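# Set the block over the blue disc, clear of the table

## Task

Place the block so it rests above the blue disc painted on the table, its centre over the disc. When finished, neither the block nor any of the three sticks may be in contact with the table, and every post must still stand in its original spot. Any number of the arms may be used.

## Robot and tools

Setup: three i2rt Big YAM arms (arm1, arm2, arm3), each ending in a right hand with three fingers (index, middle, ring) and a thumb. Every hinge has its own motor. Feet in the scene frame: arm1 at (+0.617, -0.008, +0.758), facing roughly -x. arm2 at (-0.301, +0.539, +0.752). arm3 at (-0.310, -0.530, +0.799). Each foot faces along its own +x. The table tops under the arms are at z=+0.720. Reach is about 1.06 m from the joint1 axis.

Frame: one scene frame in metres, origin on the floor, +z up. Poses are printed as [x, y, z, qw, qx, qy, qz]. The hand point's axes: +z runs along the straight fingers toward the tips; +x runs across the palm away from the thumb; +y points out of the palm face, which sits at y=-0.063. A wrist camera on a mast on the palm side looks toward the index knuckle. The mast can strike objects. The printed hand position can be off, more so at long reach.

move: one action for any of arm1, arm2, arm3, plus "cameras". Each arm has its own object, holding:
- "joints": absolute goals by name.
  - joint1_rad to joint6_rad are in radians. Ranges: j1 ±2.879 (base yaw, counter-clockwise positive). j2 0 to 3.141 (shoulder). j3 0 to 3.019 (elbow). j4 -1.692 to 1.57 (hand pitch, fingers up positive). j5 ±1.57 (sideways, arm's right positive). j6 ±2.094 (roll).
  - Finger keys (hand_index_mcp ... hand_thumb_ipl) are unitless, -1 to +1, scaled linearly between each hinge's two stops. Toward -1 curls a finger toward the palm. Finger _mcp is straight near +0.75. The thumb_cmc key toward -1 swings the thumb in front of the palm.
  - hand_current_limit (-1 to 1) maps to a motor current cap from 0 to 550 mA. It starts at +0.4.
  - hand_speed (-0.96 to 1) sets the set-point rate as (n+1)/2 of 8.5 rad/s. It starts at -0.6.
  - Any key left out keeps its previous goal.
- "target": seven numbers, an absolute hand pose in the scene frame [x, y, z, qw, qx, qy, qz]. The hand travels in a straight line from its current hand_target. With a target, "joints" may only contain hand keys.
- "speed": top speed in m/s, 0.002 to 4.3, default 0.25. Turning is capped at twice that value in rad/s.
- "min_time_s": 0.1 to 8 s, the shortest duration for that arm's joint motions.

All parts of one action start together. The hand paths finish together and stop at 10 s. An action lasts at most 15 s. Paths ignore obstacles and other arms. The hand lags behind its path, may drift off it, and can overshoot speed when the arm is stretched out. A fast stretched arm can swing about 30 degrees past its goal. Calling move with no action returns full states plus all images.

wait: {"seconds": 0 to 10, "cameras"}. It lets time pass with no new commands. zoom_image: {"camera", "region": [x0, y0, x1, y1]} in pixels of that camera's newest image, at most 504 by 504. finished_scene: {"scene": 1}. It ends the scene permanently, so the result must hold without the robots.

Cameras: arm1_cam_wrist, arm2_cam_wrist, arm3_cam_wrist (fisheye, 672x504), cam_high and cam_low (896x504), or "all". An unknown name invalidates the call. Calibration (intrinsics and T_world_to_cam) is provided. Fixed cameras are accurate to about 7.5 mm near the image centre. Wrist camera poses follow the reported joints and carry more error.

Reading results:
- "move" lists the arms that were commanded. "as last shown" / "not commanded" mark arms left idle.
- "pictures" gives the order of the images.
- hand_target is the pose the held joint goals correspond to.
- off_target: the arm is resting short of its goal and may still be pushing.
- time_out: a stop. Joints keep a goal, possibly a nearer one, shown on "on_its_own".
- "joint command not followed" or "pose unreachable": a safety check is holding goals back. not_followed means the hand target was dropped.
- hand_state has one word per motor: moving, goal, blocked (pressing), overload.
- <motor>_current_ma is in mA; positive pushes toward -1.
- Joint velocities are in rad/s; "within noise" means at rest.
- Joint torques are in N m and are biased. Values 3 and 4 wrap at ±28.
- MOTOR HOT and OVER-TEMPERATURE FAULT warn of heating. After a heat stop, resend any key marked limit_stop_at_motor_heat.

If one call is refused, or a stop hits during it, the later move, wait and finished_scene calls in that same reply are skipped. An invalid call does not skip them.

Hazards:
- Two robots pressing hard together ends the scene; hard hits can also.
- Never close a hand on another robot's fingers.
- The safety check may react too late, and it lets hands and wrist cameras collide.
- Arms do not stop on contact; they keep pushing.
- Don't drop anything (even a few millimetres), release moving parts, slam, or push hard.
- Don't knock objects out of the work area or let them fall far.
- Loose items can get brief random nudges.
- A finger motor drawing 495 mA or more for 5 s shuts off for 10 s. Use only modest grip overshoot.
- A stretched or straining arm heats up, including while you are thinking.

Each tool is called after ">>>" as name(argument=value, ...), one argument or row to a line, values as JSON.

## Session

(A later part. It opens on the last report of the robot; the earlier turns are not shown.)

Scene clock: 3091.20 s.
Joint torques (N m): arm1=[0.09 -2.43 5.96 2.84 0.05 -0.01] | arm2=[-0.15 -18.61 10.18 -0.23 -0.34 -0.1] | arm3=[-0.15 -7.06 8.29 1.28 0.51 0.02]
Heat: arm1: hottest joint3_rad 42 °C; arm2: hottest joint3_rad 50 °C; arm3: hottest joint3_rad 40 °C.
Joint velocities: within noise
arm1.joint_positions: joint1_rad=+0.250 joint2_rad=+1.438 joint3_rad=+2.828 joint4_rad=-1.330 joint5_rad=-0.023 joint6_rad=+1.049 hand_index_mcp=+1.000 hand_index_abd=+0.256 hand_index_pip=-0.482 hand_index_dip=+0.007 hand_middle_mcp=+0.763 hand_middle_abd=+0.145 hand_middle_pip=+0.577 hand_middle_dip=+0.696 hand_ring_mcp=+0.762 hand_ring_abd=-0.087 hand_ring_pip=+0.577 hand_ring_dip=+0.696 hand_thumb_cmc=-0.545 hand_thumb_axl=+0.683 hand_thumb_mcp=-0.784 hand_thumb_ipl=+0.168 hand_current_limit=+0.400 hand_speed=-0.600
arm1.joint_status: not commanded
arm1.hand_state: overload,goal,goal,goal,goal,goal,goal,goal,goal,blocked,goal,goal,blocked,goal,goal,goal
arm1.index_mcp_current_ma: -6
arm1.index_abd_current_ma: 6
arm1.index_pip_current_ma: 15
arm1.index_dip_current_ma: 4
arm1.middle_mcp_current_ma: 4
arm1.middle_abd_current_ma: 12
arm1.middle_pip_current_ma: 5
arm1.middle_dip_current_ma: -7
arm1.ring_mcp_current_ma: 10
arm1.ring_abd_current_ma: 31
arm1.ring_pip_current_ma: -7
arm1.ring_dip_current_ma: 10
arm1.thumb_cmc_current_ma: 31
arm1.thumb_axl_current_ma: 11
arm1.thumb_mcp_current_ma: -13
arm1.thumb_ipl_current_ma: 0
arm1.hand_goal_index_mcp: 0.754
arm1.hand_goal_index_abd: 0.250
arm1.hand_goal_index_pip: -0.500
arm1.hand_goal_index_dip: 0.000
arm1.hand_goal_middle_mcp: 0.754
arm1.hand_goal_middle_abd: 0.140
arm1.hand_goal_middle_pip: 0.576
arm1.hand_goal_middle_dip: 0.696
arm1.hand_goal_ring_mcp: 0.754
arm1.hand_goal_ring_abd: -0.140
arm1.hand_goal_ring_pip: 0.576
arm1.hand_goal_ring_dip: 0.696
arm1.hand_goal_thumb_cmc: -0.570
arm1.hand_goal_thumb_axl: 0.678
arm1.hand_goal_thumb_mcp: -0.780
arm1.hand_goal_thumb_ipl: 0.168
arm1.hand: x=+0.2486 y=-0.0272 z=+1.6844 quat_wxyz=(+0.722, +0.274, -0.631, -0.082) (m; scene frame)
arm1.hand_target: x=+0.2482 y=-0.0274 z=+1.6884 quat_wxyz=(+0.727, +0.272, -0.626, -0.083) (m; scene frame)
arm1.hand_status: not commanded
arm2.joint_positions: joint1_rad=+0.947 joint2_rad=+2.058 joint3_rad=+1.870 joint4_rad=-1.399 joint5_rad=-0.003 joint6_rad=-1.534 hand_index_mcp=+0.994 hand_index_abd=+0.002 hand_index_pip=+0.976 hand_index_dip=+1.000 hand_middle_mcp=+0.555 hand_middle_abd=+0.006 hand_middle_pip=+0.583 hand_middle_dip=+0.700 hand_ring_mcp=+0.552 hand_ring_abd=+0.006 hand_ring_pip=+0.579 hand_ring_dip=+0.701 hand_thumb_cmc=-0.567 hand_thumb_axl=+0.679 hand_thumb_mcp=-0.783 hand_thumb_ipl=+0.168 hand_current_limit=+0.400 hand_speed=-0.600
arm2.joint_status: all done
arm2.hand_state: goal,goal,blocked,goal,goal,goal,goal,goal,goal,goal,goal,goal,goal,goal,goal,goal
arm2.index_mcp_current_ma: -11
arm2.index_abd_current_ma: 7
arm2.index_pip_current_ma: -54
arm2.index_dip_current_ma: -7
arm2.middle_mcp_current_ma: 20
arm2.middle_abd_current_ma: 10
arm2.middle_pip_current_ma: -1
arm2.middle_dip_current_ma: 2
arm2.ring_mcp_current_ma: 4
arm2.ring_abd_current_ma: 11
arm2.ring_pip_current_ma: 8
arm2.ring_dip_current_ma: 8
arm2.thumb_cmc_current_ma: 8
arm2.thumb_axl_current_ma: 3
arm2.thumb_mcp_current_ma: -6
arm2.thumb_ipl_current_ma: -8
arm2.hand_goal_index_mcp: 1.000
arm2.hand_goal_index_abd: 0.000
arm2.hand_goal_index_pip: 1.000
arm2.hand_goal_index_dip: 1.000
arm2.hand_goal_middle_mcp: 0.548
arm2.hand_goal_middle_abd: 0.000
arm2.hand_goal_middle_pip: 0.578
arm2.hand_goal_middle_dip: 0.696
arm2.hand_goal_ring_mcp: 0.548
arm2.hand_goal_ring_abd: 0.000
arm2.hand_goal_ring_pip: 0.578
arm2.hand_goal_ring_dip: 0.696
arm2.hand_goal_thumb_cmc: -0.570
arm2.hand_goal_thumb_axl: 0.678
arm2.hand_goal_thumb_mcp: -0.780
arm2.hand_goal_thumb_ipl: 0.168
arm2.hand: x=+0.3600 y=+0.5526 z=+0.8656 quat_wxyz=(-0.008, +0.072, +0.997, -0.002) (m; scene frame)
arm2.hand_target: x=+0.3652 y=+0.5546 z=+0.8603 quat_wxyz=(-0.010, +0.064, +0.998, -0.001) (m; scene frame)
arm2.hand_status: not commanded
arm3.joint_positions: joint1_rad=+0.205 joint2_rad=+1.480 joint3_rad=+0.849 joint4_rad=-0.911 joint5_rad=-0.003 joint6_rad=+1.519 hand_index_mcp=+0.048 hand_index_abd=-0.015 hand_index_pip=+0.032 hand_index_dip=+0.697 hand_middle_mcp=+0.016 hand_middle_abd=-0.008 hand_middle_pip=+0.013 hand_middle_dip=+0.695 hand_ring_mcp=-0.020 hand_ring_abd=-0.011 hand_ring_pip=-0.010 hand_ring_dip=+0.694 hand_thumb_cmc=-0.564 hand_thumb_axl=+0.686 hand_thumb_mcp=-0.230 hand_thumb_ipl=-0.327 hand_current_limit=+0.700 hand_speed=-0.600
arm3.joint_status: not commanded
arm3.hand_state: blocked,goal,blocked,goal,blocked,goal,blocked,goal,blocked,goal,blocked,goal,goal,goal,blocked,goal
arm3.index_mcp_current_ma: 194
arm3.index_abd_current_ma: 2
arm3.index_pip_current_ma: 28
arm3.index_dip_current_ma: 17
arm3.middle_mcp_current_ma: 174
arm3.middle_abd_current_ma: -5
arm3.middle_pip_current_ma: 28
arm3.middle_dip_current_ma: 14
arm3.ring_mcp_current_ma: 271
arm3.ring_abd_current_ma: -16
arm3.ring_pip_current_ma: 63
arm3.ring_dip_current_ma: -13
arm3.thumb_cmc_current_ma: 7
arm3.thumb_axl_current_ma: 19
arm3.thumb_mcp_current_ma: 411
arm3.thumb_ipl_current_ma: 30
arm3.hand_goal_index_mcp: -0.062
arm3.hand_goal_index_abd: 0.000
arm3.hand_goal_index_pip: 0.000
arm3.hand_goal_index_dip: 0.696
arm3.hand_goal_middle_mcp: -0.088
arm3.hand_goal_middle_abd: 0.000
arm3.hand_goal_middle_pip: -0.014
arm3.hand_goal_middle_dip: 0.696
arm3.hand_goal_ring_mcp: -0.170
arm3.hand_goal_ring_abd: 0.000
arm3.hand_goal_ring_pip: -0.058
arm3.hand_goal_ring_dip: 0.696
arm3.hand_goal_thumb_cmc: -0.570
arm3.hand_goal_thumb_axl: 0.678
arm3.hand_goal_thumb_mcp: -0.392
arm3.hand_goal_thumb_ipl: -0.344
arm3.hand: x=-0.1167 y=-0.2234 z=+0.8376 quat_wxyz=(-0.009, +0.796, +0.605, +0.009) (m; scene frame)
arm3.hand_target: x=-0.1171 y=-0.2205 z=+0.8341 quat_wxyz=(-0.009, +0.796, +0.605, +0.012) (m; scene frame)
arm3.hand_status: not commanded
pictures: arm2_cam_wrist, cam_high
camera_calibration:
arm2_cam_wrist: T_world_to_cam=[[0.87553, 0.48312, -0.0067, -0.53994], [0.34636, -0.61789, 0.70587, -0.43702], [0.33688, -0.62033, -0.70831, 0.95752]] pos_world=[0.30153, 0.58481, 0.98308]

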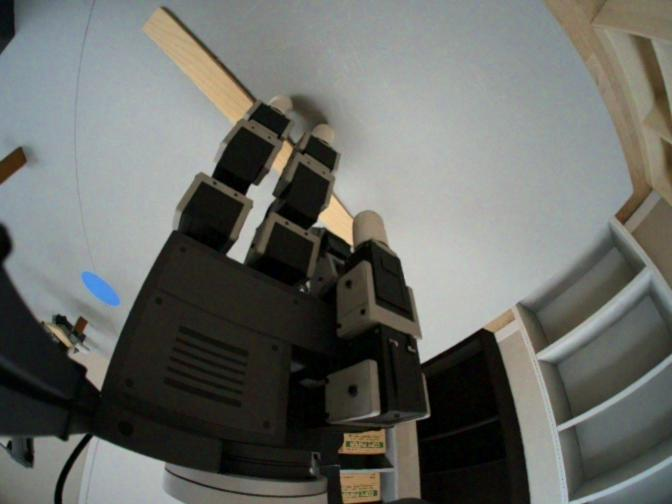

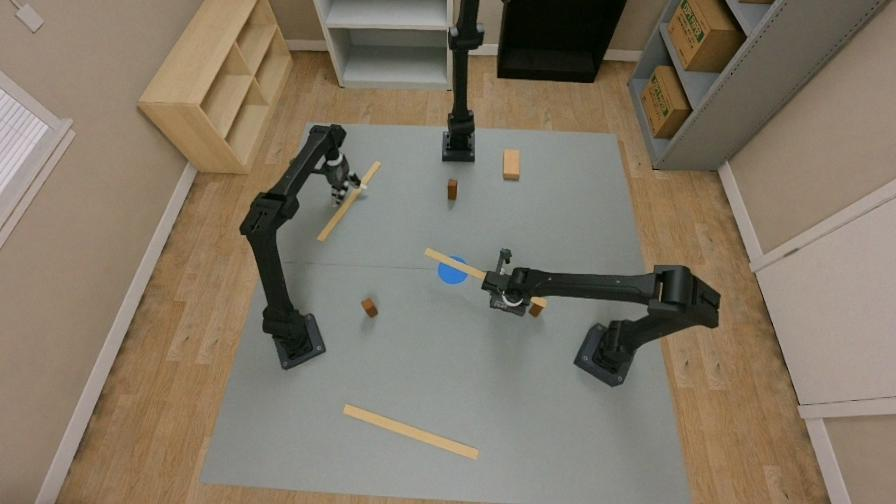

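>>> move(
  arm2={"target": [0.355, 0.52, 0.93, -0.01, 0.175, 0.985, 0.0], "speed": 0.15, "joints": {"hand_index_mcp": 0.342, "hand_middle_mcp": 0.342, "hand_ring_mcp": 0.342, "hand_index_pip": 0.358, "hand_middle_pip": 0.358, "hand_ring_pip": 0.358, "hand_index_dip": 0.479, "hand_middle_dip": 0.479, "hand_ring_dip": 0.479, "hand_thumb_cmc": 0.7, "hand_thumb_mcp": 0.23, "hand_thumb_ipl": 0.17}},
  cameras=["arm2_cam_wrist", "cam_high"],
)

Scene clock: 3188.80 s.
Joint torques (N m): arm1=[0.09 -2.37 5.94 2.84 0.05 -0.01] | arm2=[-0.85 -19.08 11.74 -0.31 -0.42 0.17] | arm3=[-0.03 -6.89 8.28 1.28 0.52 0.03]
Heat: arm1: hottest joint3_rad 42 °C; arm2: hottest joint3_rad 51 °C; arm3: hottest joint3_rad 40 °C.
move: arm2 off_target
Joint velocities: within noise
arm1, arm3: as last shown
arm1.index_mcp_current_ma: -4
arm1.index_abd_current_ma: 7
arm1.index_pip_current_ma: 16
arm1.middle_mcp_current_ma: 5
arm1.middle_abd_current_ma: 11
arm1.middle_pip_current_ma: 3
arm1.middle_dip_current_ma: -6
arm1.ring_mcp_current_ma: 8
arm1.ring_abd_current_ma: 33
arm1.ring_pip_current_ma: -1
arm1.ring_dip_current_ma: 6
arm1.thumb_cmc_current_ma: 32
arm1.thumb_axl_current_ma: 8
arm1.thumb_mcp_current_ma: -11
arm1.thumb_ipl_current_ma: -7
arm2.joint_positions: joint1_rad=+0.905 joint2_rad=+1.982 joint3_rad=+1.875 joint4_rad=-1.520 joint5_rad=-0.007 joint6_rad=-1.388 hand_index_mcp=+0.347 hand_index_abd=+0.006 hand_index_pip=+0.360 hand_index_dip=+0.480 hand_middle_mcp=+0.347 hand_middle_abd=+0.006 hand_middle_pip=+0.359 hand_middle_dip=+0.480 hand_ring_mcp=+0.347 hand_ring_abd=+0.006 hand_ring_pip=+0.360 hand_ring_dip=+0.480 hand_thumb_cmc=+0.703 hand_thumb_axl=+0.677 hand_thumb_mcp=+0.221 hand_thumb_ipl=+0.168 hand_current_limit=+0.400 hand_speed=-0.600
arm2.joint_status: all done
arm2.hand_state: goal,goal,goal,goal,goal,goal,goal,goal,goal,goal,goal,goal,goal,goal,goal,goal
arm2.index_mcp_current_ma: 6
arm2.index_abd_current_ma: 13
arm2.index_pip_current_ma: -4
arm2.index_dip_current_ma: -6
arm2.middle_mcp_current_ma: 14
arm2.middle_abd_current_ma: 7
arm2.middle_pip_current_ma: -6
arm2.middle_dip_current_ma: -11
arm2.ring_mcp_current_ma: 8
arm2.ring_abd_current_ma: 13
arm2.ring_pip_current_ma: 6
arm2.ring_dip_current_ma: 1
arm2.thumb_cmc_current_ma: 11
arm2.thumb_axl_current_ma: 2
arm2.thumb_mcp_current_ma: -25
arm2.thumb_ipl_current_ma: -11
arm2.hand_goal_index_mcp: 0.342
arm2.hand_goal_index_abd: 0.000
arm2.hand_goal_index_pip: 0.358
arm2.hand_goal_index_dip: 0.480
arm2.hand_goal_middle_mcp: 0.342
arm2.hand_goal_middle_abd: 0.000
arm2.hand_goal_middle_pip: 0.358
arm2.hand_goal_middle_dip: 0.480
arm2.hand_goal_ring_mcp: 0.342
arm2.hand_goal_ring_abd: 0.000
arm2.hand_goal_ring_pip: 0.358
arm2.hand_goal_ring_dip: 0.480
arm2.hand_goal_thumb_cmc: 0.700
arm2.hand_goal_thumb_axl: 0.678
arm2.hand_goal_thumb_mcp: 0.230
arm2.hand_goal_thumb_ipl: 0.170
arm2.hand: x=+0.3425 y=+0.5237 z=+0.9122 quat_wxyz=(-0.028, +0.166, +0.986, -0.001)
arm2.hand_target: x=+0.3542 y=+0.5200 z=+0.9300 quat_wxyz=(-0.010, +0.175, +0.985, +0.000)
arm2.hand_status: off_target (0.022 m and 2.3 deg from the pose sent, 0.072 m and 11.8 deg at the start)
arm3.index_mcp_current_ma: 193
arm3.index_abd_current_ma: -29
arm3.index_pip_current_ma: 41
arm3.index_dip_current_ma: 2
arm3.middle_mcp_current_ma: 188
arm3.middle_abd_current_ma: -4
arm3.middle_pip_current_ma: 35
arm3.middle_dip_current_ma: 8
arm3.ring_mcp_current_ma: 272
arm3.ring_abd_current_ma: -11
arm3.ring_pip_current_ma: 72
arm3.ring_dip_current_ma: -5
arm3.thumb_cmc_current_ma: 14
arm3.thumb_axl_current_ma: 16
arm3.thumb_mcp_current_ma: 413
arm3.thumb_ipl_current_ma: 35
arm2_cam_wrist: T_world_to_cam=[[0.94984, 0.30992, -0.04183, -0.41302], [0.25144, -0.67728, 0.69142, -0.40481], [0.18596, -0.66726, -0.72124, 1.06656]] pos_world=[0.29575, 0.56551, 1.03186]

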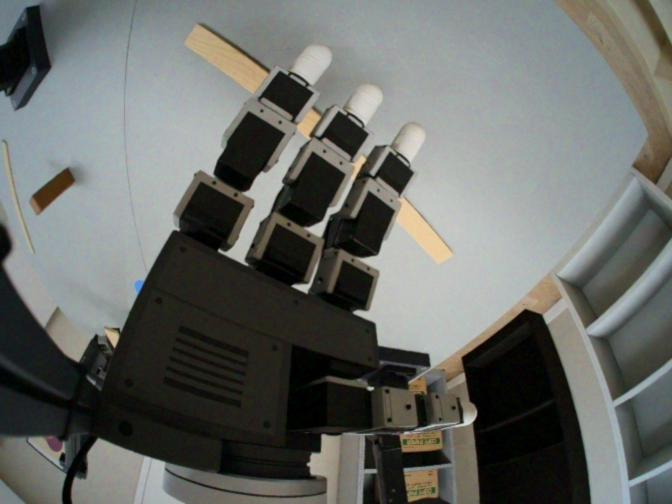

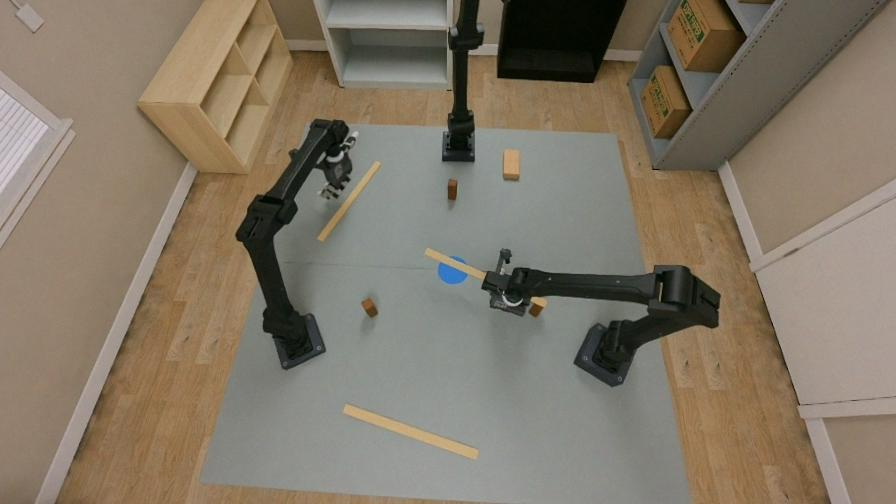

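>>> move(
  arm2={"target": [0.3526, 0.4334, 0.90, 0.02, 0.2241, 0.9746, 0.0], "speed": 0.15, "joints": {"hand_current_limit": 0.1}},
  cameras=["arm2_cam_wrist"],
)

Scene clock: 3215.20 s.
Joint torques (N m): arm1=[0.15 -2.43 5.94 2.84 0.05 -0.01] | arm2=[-0.09 -20.25 7.36 0.5 -0.44 -0.11] | arm3=[-0.09 -7.12 8.28 1.24 0.51 0.03]
Heat: arm1: hottest joint3_rad 42 °C; arm2: hottest joint3_rad 51 °C; arm3: hottest joint3_rad 40 °C.
move: arm2 done
Joint velocities: within noise
arm1, arm3: as last shown
arm1.index_mcp_current_ma: -5
arm1.index_abd_current_ma: -1
arm1.index_dip_current_ma: 3
arm1.middle_mcp_current_ma: 4
arm1.middle_abd_current_ma: 12
arm1.middle_pip_current_ma: 5
arm1.middle_dip_current_ma: 2
arm1.ring_mcp_current_ma: 6
arm1.ring_abd_current_ma: 28
arm1.ring_pip_current_ma: -7
arm1.ring_dip_current_ma: 9
arm1.thumb_cmc_current_ma: 36
arm1.thumb_axl_current_ma: 11
arm1.thumb_mcp_current_ma: -15
arm1.thumb_ipl_current_ma: 0
arm2.joint_positions: joint1_rad=+0.765 joint2_rad=+1.981 joint3_rad=+1.842 joint4_rad=-1.389 joint5_rad=-0.007 joint6_rad=-1.388 hand_index_mcp=+0.347 hand_index_abd=+0.006 hand_index_pip=+0.360 hand_index_dip=+0.480 hand_middle_mcp=+0.347 hand_middle_abd=+0.006 hand_middle_pip=+0.359 hand_middle_dip=+0.480 hand_ring_mcp=+0.347 hand_ring_abd=+0.006 hand_ring_pip=+0.360 hand_ring_dip=+0.480 hand_thumb_cmc=+0.703 hand_thumb_axl=+0.677 hand_thumb_mcp=+0.221 hand_thumb_ipl=+0.168 hand_current_limit=+0.100 hand_speed=-0.600
arm2.joint_status: all done
arm2.hand_state: goal,goal,goal,goal,goal,goal,goal,goal,goal,goal,goal,goal,goal,goal,goal,goal
arm2.index_mcp_current_ma: 9
arm2.index_abd_current_ma: 7
arm2.index_pip_current_ma: 2
arm2.index_dip_current_ma: -4
arm2.middle_mcp_current_ma: 17
arm2.middle_abd_current_ma: 9
arm2.middle_pip_current_ma: -1
arm2.middle_dip_current_ma: -6
arm2.ring_mcp_current_ma: 7
arm2.ring_abd_current_ma: 13
arm2.ring_pip_current_ma: 8
arm2.ring_dip_current_ma: 5
arm2.thumb_cmc_current_ma: 10
arm2.thumb_axl_current_ma: 1
arm2.thumb_mcp_current_ma: -24
arm2.thumb_ipl_current_ma: -13
arm2.hand_goal_index_mcp: 0.342
arm2.hand_goal_index_abd: 0.000
arm2.hand_goal_index_pip: 0.358
arm2.hand_goal_index_dip: 0.480
arm2.hand_goal_middle_mcp: 0.342
arm2.hand_goal_middle_abd: 0.000
arm2.hand_goal_middle_pip: 0.358
arm2.hand_goal_middle_dip: 0.480
arm2.hand_goal_ring_mcp: 0.342
arm2.hand_goal_ring_abd: 0.000
arm2.hand_goal_ring_pip: 0.358
arm2.hand_goal_ring_dip: 0.480
arm2.hand_goal_thumb_cmc: 0.700
arm2.hand_goal_thumb_axl: 0.678
arm2.hand_goal_thumb_mcp: 0.230
arm2.hand_goal_thumb_ipl: 0.170
arm2.hand: x=+0.3558 y=+0.4278 z=+0.9052 quat_wxyz=(+0.023, +0.234, +0.972, -0.001)
arm2.hand_target: x=+0.3526 y=+0.4334 z=+0.9001 quat_wxyz=(+0.020, +0.224, +0.974, +0.000)
arm2.hand_status: done (0.008 m and 1.2 deg from the pose sent, 0.092 m and 8.7 deg at the start)
arm3.index_mcp_current_ma: 204
arm3.index_abd_current_ma: -5
arm3.index_pip_current_ma: 38
arm3.index_dip_current_ma: -1
arm3.middle_mcp_current_ma: 165
arm3.middle_pip_current_ma: 14
arm3.middle_dip_current_ma: 10
arm3.ring_mcp_current_ma: 288
arm3.ring_abd_current_ma: -12
arm3.ring_pip_current_ma: 70
arm3.ring_dip_current_ma: 2
arm3.thumb_cmc_current_ma: 10
arm3.thumb_axl_current_ma: 13
arm3.thumb_mcp_current_ma: 401
arm3.thumb_ipl_current_ma: 30
arm2_cam_wrist: T_world_to_cam=[[0.98318, 0.17596, 0.04893, -0.43298], [0.0867, -0.68546, 0.72293, -0.43465], [0.16075, -0.70653, -0.68919, 0.99176]] pos_world=[0.30395, 0.47896, 1.01891]

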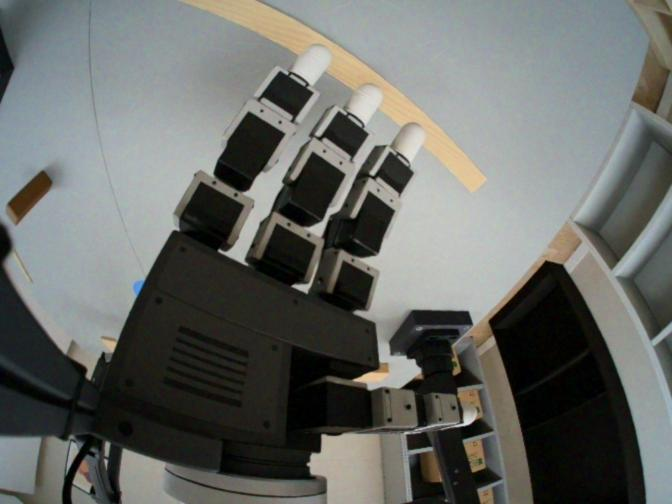

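>>> move(
  arm2={"target": [0.3526, 0.4334, 0.825, 0.02, 0.2241, 0.9746, 0.0], "speed": 0.1},
  cameras=["arm2_cam_wrist"],
)

Scene clock: 3239.40 s.
Joint torques (N m): arm1=[0.15 -2.43 5.96 2.82 0.05 0] | arm2=[0.09 -16.62 7.05 0.61 -0.45 -0.09] | arm3=[-0.09 -7.24 8.28 1.29 0.51 0.03]
Heat: arm1: hottest joint3_rad 42 °C; arm2: hottest joint3_rad 50 °C; arm3: hottest joint3_rad 40 °C.
move: arm2 off_target
Joint velocities: within noise
arm1, arm3: as last shown
arm1.index_mcp_current_ma: -3
arm1.index_abd_current_ma: 9
arm1.index_dip_current_ma: 0
arm1.middle_abd_current_ma: 16
arm1.middle_pip_current_ma: 8
arm1.middle_dip_current_ma: -1
arm1.ring_mcp_current_ma: 11
arm1.ring_abd_current_ma: 29
arm1.ring_pip_current_ma: -3
arm1.ring_dip_current_ma: 12
arm1.thumb_cmc_current_ma: 30
arm1.thumb_axl_current_ma: 8
arm1.thumb_mcp_current_ma: -14
arm1.thumb_ipl_current_ma: -1
arm2.joint_positions: joint1_rad=+0.765 joint2_rad=+1.986 joint3_rad=+1.714 joint4_rad=-1.216 joint5_rad=-0.007 joint6_rad=-1.388 hand_index_mcp=+0.347 hand_index_abd=-0.001 hand_index_pip=+0.360 hand_index_dip=+0.480 hand_middle_mcp=+0.347 hand_middle_abd=-0.001 hand_middle_pip=+0.359 hand_middle_dip=+0.480 hand_ring_mcp=+0.347 hand_ring_abd=+0.000 hand_ring_pip=+0.360 hand_ring_dip=+0.480 hand_thumb_cmc=+0.703 hand_thumb_axl=+0.677 hand_thumb_mcp=+0.221 hand_thumb_ipl=+0.168 hand_current_limit=+0.100 hand_speed=-0.600
arm2.joint_status: not commanded
arm2.hand_state: goal,goal,goal,goal,goal,goal,goal,goal,goal,goal,goal,goal,goal,goal,goal,goal
arm2.index_mcp_current_ma: 8
arm2.index_abd_current_ma: 6
arm2.index_pip_current_ma: 3
arm2.index_dip_current_ma: -4
arm2.middle_mcp_current_ma: 18
arm2.middle_abd_current_ma: 0
arm2.middle_pip_current_ma: -7
arm2.middle_dip_current_ma: -4
arm2.ring_mcp_current_ma: 8
arm2.ring_abd_current_ma: 7
arm2.ring_pip_current_ma: 5
arm2.ring_dip_current_ma: 7
arm2.thumb_cmc_current_ma: 8
arm2.thumb_axl_current_ma: 2
arm2.thumb_mcp_current_ma: -27
arm2.thumb_ipl_current_ma: -13
arm2.hand_goal_index_mcp: 0.342
arm2.hand_goal_index_abd: 0.000
arm2.hand_goal_index_pip: 0.358
arm2.hand_goal_index_dip: 0.480
arm2.hand_goal_middle_mcp: 0.342
arm2.hand_goal_middle_abd: 0.000
arm2.hand_goal_middle_pip: 0.358
arm2.hand_goal_middle_dip: 0.480
arm2.hand_goal_ring_mcp: 0.342
arm2.hand_goal_ring_abd: 0.000
arm2.hand_goal_ring_pip: 0.358
arm2.hand_goal_ring_dip: 0.480
arm2.hand_goal_thumb_cmc: 0.700
arm2.hand_goal_thumb_axl: 0.678
arm2.hand_goal_thumb_mcp: 0.230
arm2.hand_goal_thumb_ipl: 0.170
arm2.hand: x=+0.3568 y=+0.4272 z=+0.8562 quat_wxyz=(+0.042, +0.234, +0.971, -0.002)
arm2.hand_target: x=+0.3516 y=+0.4336 z=+0.8258 quat_wxyz=(+0.020, +0.224, +0.974, +0.000)
arm2.hand_status: off_target (0.032 m and 2.8 deg from the pose sent, 0.080 m and 1.2 deg at the start)
arm3.index_mcp_current_ma: 188
arm3.index_abd_current_ma: -1
arm3.index_pip_current_ma: 35
arm3.index_dip_current_ma: 1
arm3.middle_mcp_current_ma: 178
arm3.middle_abd_current_ma: 7
arm3.middle_pip_current_ma: 11
arm3.middle_dip_current_ma: 9
arm3.ring_mcp_current_ma: 274
arm3.ring_abd_current_ma: -10
arm3.ring_pip_current_ma: 66
arm3.thumb_cmc_current_ma: 0
arm3.thumb_axl_current_ma: 15
arm3.thumb_mcp_current_ma: 408
arm3.thumb_ipl_current_ma: 34
arm2_cam_wrist: T_world_to_cam=[[0.9806, 0.17697, 0.08425, -0.46118], [0.0592, -0.67717, 0.73344, -0.40253], [0.18685, -0.71423, -0.67451, 0.93882]] pos_world=[0.30064, 0.47957, 0.96733]

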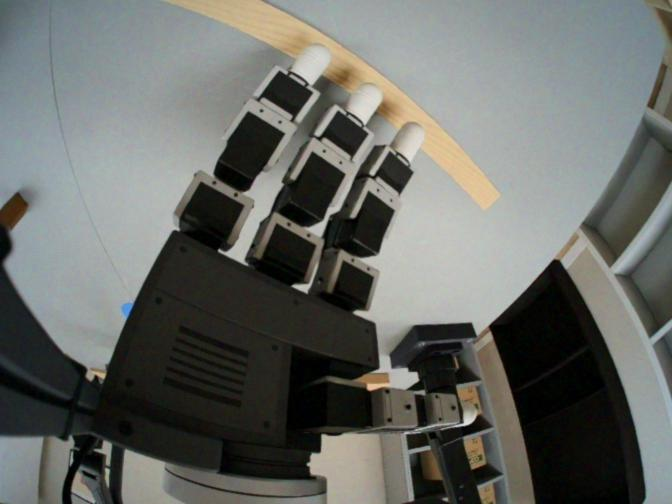

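>>> move(
  arm2={"target": [0.3526, 0.4364, 0.797, 0.0, 0.2241, 0.9746, 0.0], "speed": 0.1},
  cameras=["arm2_cam_wrist"],
)

Scene clock: 3245.07 s.
Joint torques (N m): arm1=[0.15 -2.37 5.94 2.84 0.04 -0.01] | arm2=[0.26 -16.56 7.27 0.49 -0.28 -0.04] | arm3=[-0.15 -7.06 8.24 1.24 0.51 0.01]
Heat: arm1: hottest joint3_rad 42 °C; arm2: hottest joint3_rad 50 °C; arm3: hottest joint3_rad 40 °C.
move: arm2 off_target
Joint velocities: within noise
arm1, arm3: as last shown
arm1.index_mcp_current_ma: -4
arm1.index_abd_current_ma: 2
arm1.index_pip_current_ma: 17
arm1.index_dip_current_ma: 8
arm1.middle_mcp_current_ma: 8
arm1.middle_abd_current_ma: 11
arm1.middle_pip_current_ma: 7
arm1.middle_dip_current_ma: 0
arm1.ring_mcp_current_ma: 4
arm1.ring_abd_current_ma: 31
arm1.ring_pip_current_ma: -5
arm1.ring_dip_current_ma: 9
arm1.thumb_cmc_current_ma: 36
arm1.thumb_axl_current_ma: 17
arm1.thumb_mcp_current_ma: -13
arm1.thumb_ipl_current_ma: 5
arm2.joint_positions: joint1_rad=+0.769 joint2_rad=+2.027 joint3_rad=+1.714 joint4_rad=-1.212 joint5_rad=-0.009 joint6_rad=-1.388 hand_index_mcp=+0.341 hand_index_abd=-0.001 hand_index_pip=+0.354 hand_index_dip=+0.473 hand_middle_mcp=+0.338 hand_middle_abd=+0.000 hand_middle_pip=+0.351 hand_middle_dip=+0.474 hand_ring_mcp=+0.336 hand_ring_abd=+0.002 hand_ring_pip=+0.349 hand_ring_dip=+0.473 hand_thumb_cmc=+0.703 hand_thumb_axl=+0.677 hand_thumb_mcp=+0.221 hand_thumb_ipl=+0.168 hand_current_limit=+0.100 hand_speed=-0.600
arm2.joint_status: not commanded
arm2.hand_state: goal,goal,goal,goal,goal,goal,goal,goal,goal,goal,goal,goal,goal,goal,goal,goal
arm2.index_mcp_current_ma: 1
arm2.index_abd_current_ma: 0
arm2.index_pip_current_ma: -8
arm2.index_dip_current_ma: -13
arm2.middle_mcp_current_ma: 8
arm2.middle_abd_current_ma: 4
arm2.middle_pip_current_ma: -19
arm2.middle_dip_current_ma: -19
arm2.ring_mcp_current_ma: -11
arm2.ring_abd_current_ma: 8
arm2.ring_pip_current_ma: -4
arm2.ring_dip_current_ma: -8
arm2.thumb_cmc_current_ma: 6
arm2.thumb_axl_current_ma: -2
arm2.thumb_mcp_current_ma: -30
arm2.thumb_ipl_current_ma: -9
arm2.hand_goal_index_mcp: 0.342
arm2.hand_goal_index_abd: 0.000
arm2.hand_goal_index_pip: 0.358
arm2.hand_goal_index_dip: 0.480
arm2.hand_goal_middle_mcp: 0.342
arm2.hand_goal_middle_abd: 0.000
arm2.hand_goal_middle_pip: 0.358
arm2.hand_goal_middle_dip: 0.480
arm2.hand_goal_ring_mcp: 0.342
arm2.hand_goal_ring_abd: 0.000
arm2.hand_goal_ring_pip: 0.358
arm2.hand_goal_ring_dip: 0.480
arm2.hand_goal_thumb_cmc: 0.700
arm2.hand_goal_thumb_axl: 0.678
arm2.hand_goal_thumb_mcp: 0.230
arm2.hand_goal_thumb_ipl: 0.170
arm2.hand: x=+0.3564 y=+0.4295 z=+0.8304 quat_wxyz=(+0.024, +0.232, +0.972, +0.000)
arm2.hand_target: x=+0.3512 y=+0.4365 z=+0.7977 quat_wxyz=(+0.000, +0.224, +0.975, +0.000)
arm2.hand_status: off_target (0.034 m and 2.9 deg from the pose sent, 0.060 m and 5.0 deg at the start)
arm3.index_mcp_current_ma: 197
arm3.index_abd_current_ma: -8
arm3.index_pip_current_ma: 44
arm3.index_dip_current_ma: -8
arm3.middle_abd_current_ma: -6
arm3.middle_dip_current_ma: 4
arm3.ring_mcp_current_ma: 286
arm3.ring_abd_current_ma: -11
arm3.ring_pip_current_ma: 54
arm3.ring_dip_current_ma: -5
arm3.thumb_cmc_current_ma: 17
arm3.thumb_axl_current_ma: 32
arm3.thumb_mcp_current_ma: 414
arm3.thumb_ipl_current_ma: 30
arm2_cam_wrist: T_world_to_cam=[[0.98242, 0.17941, 0.05166, -0.43366], [0.08723, -0.68575, 0.7226, -0.37925], [0.16506, -0.70538, -0.68934, 0.93939]] pos_world=[0.30406, 0.48036, 0.94401]

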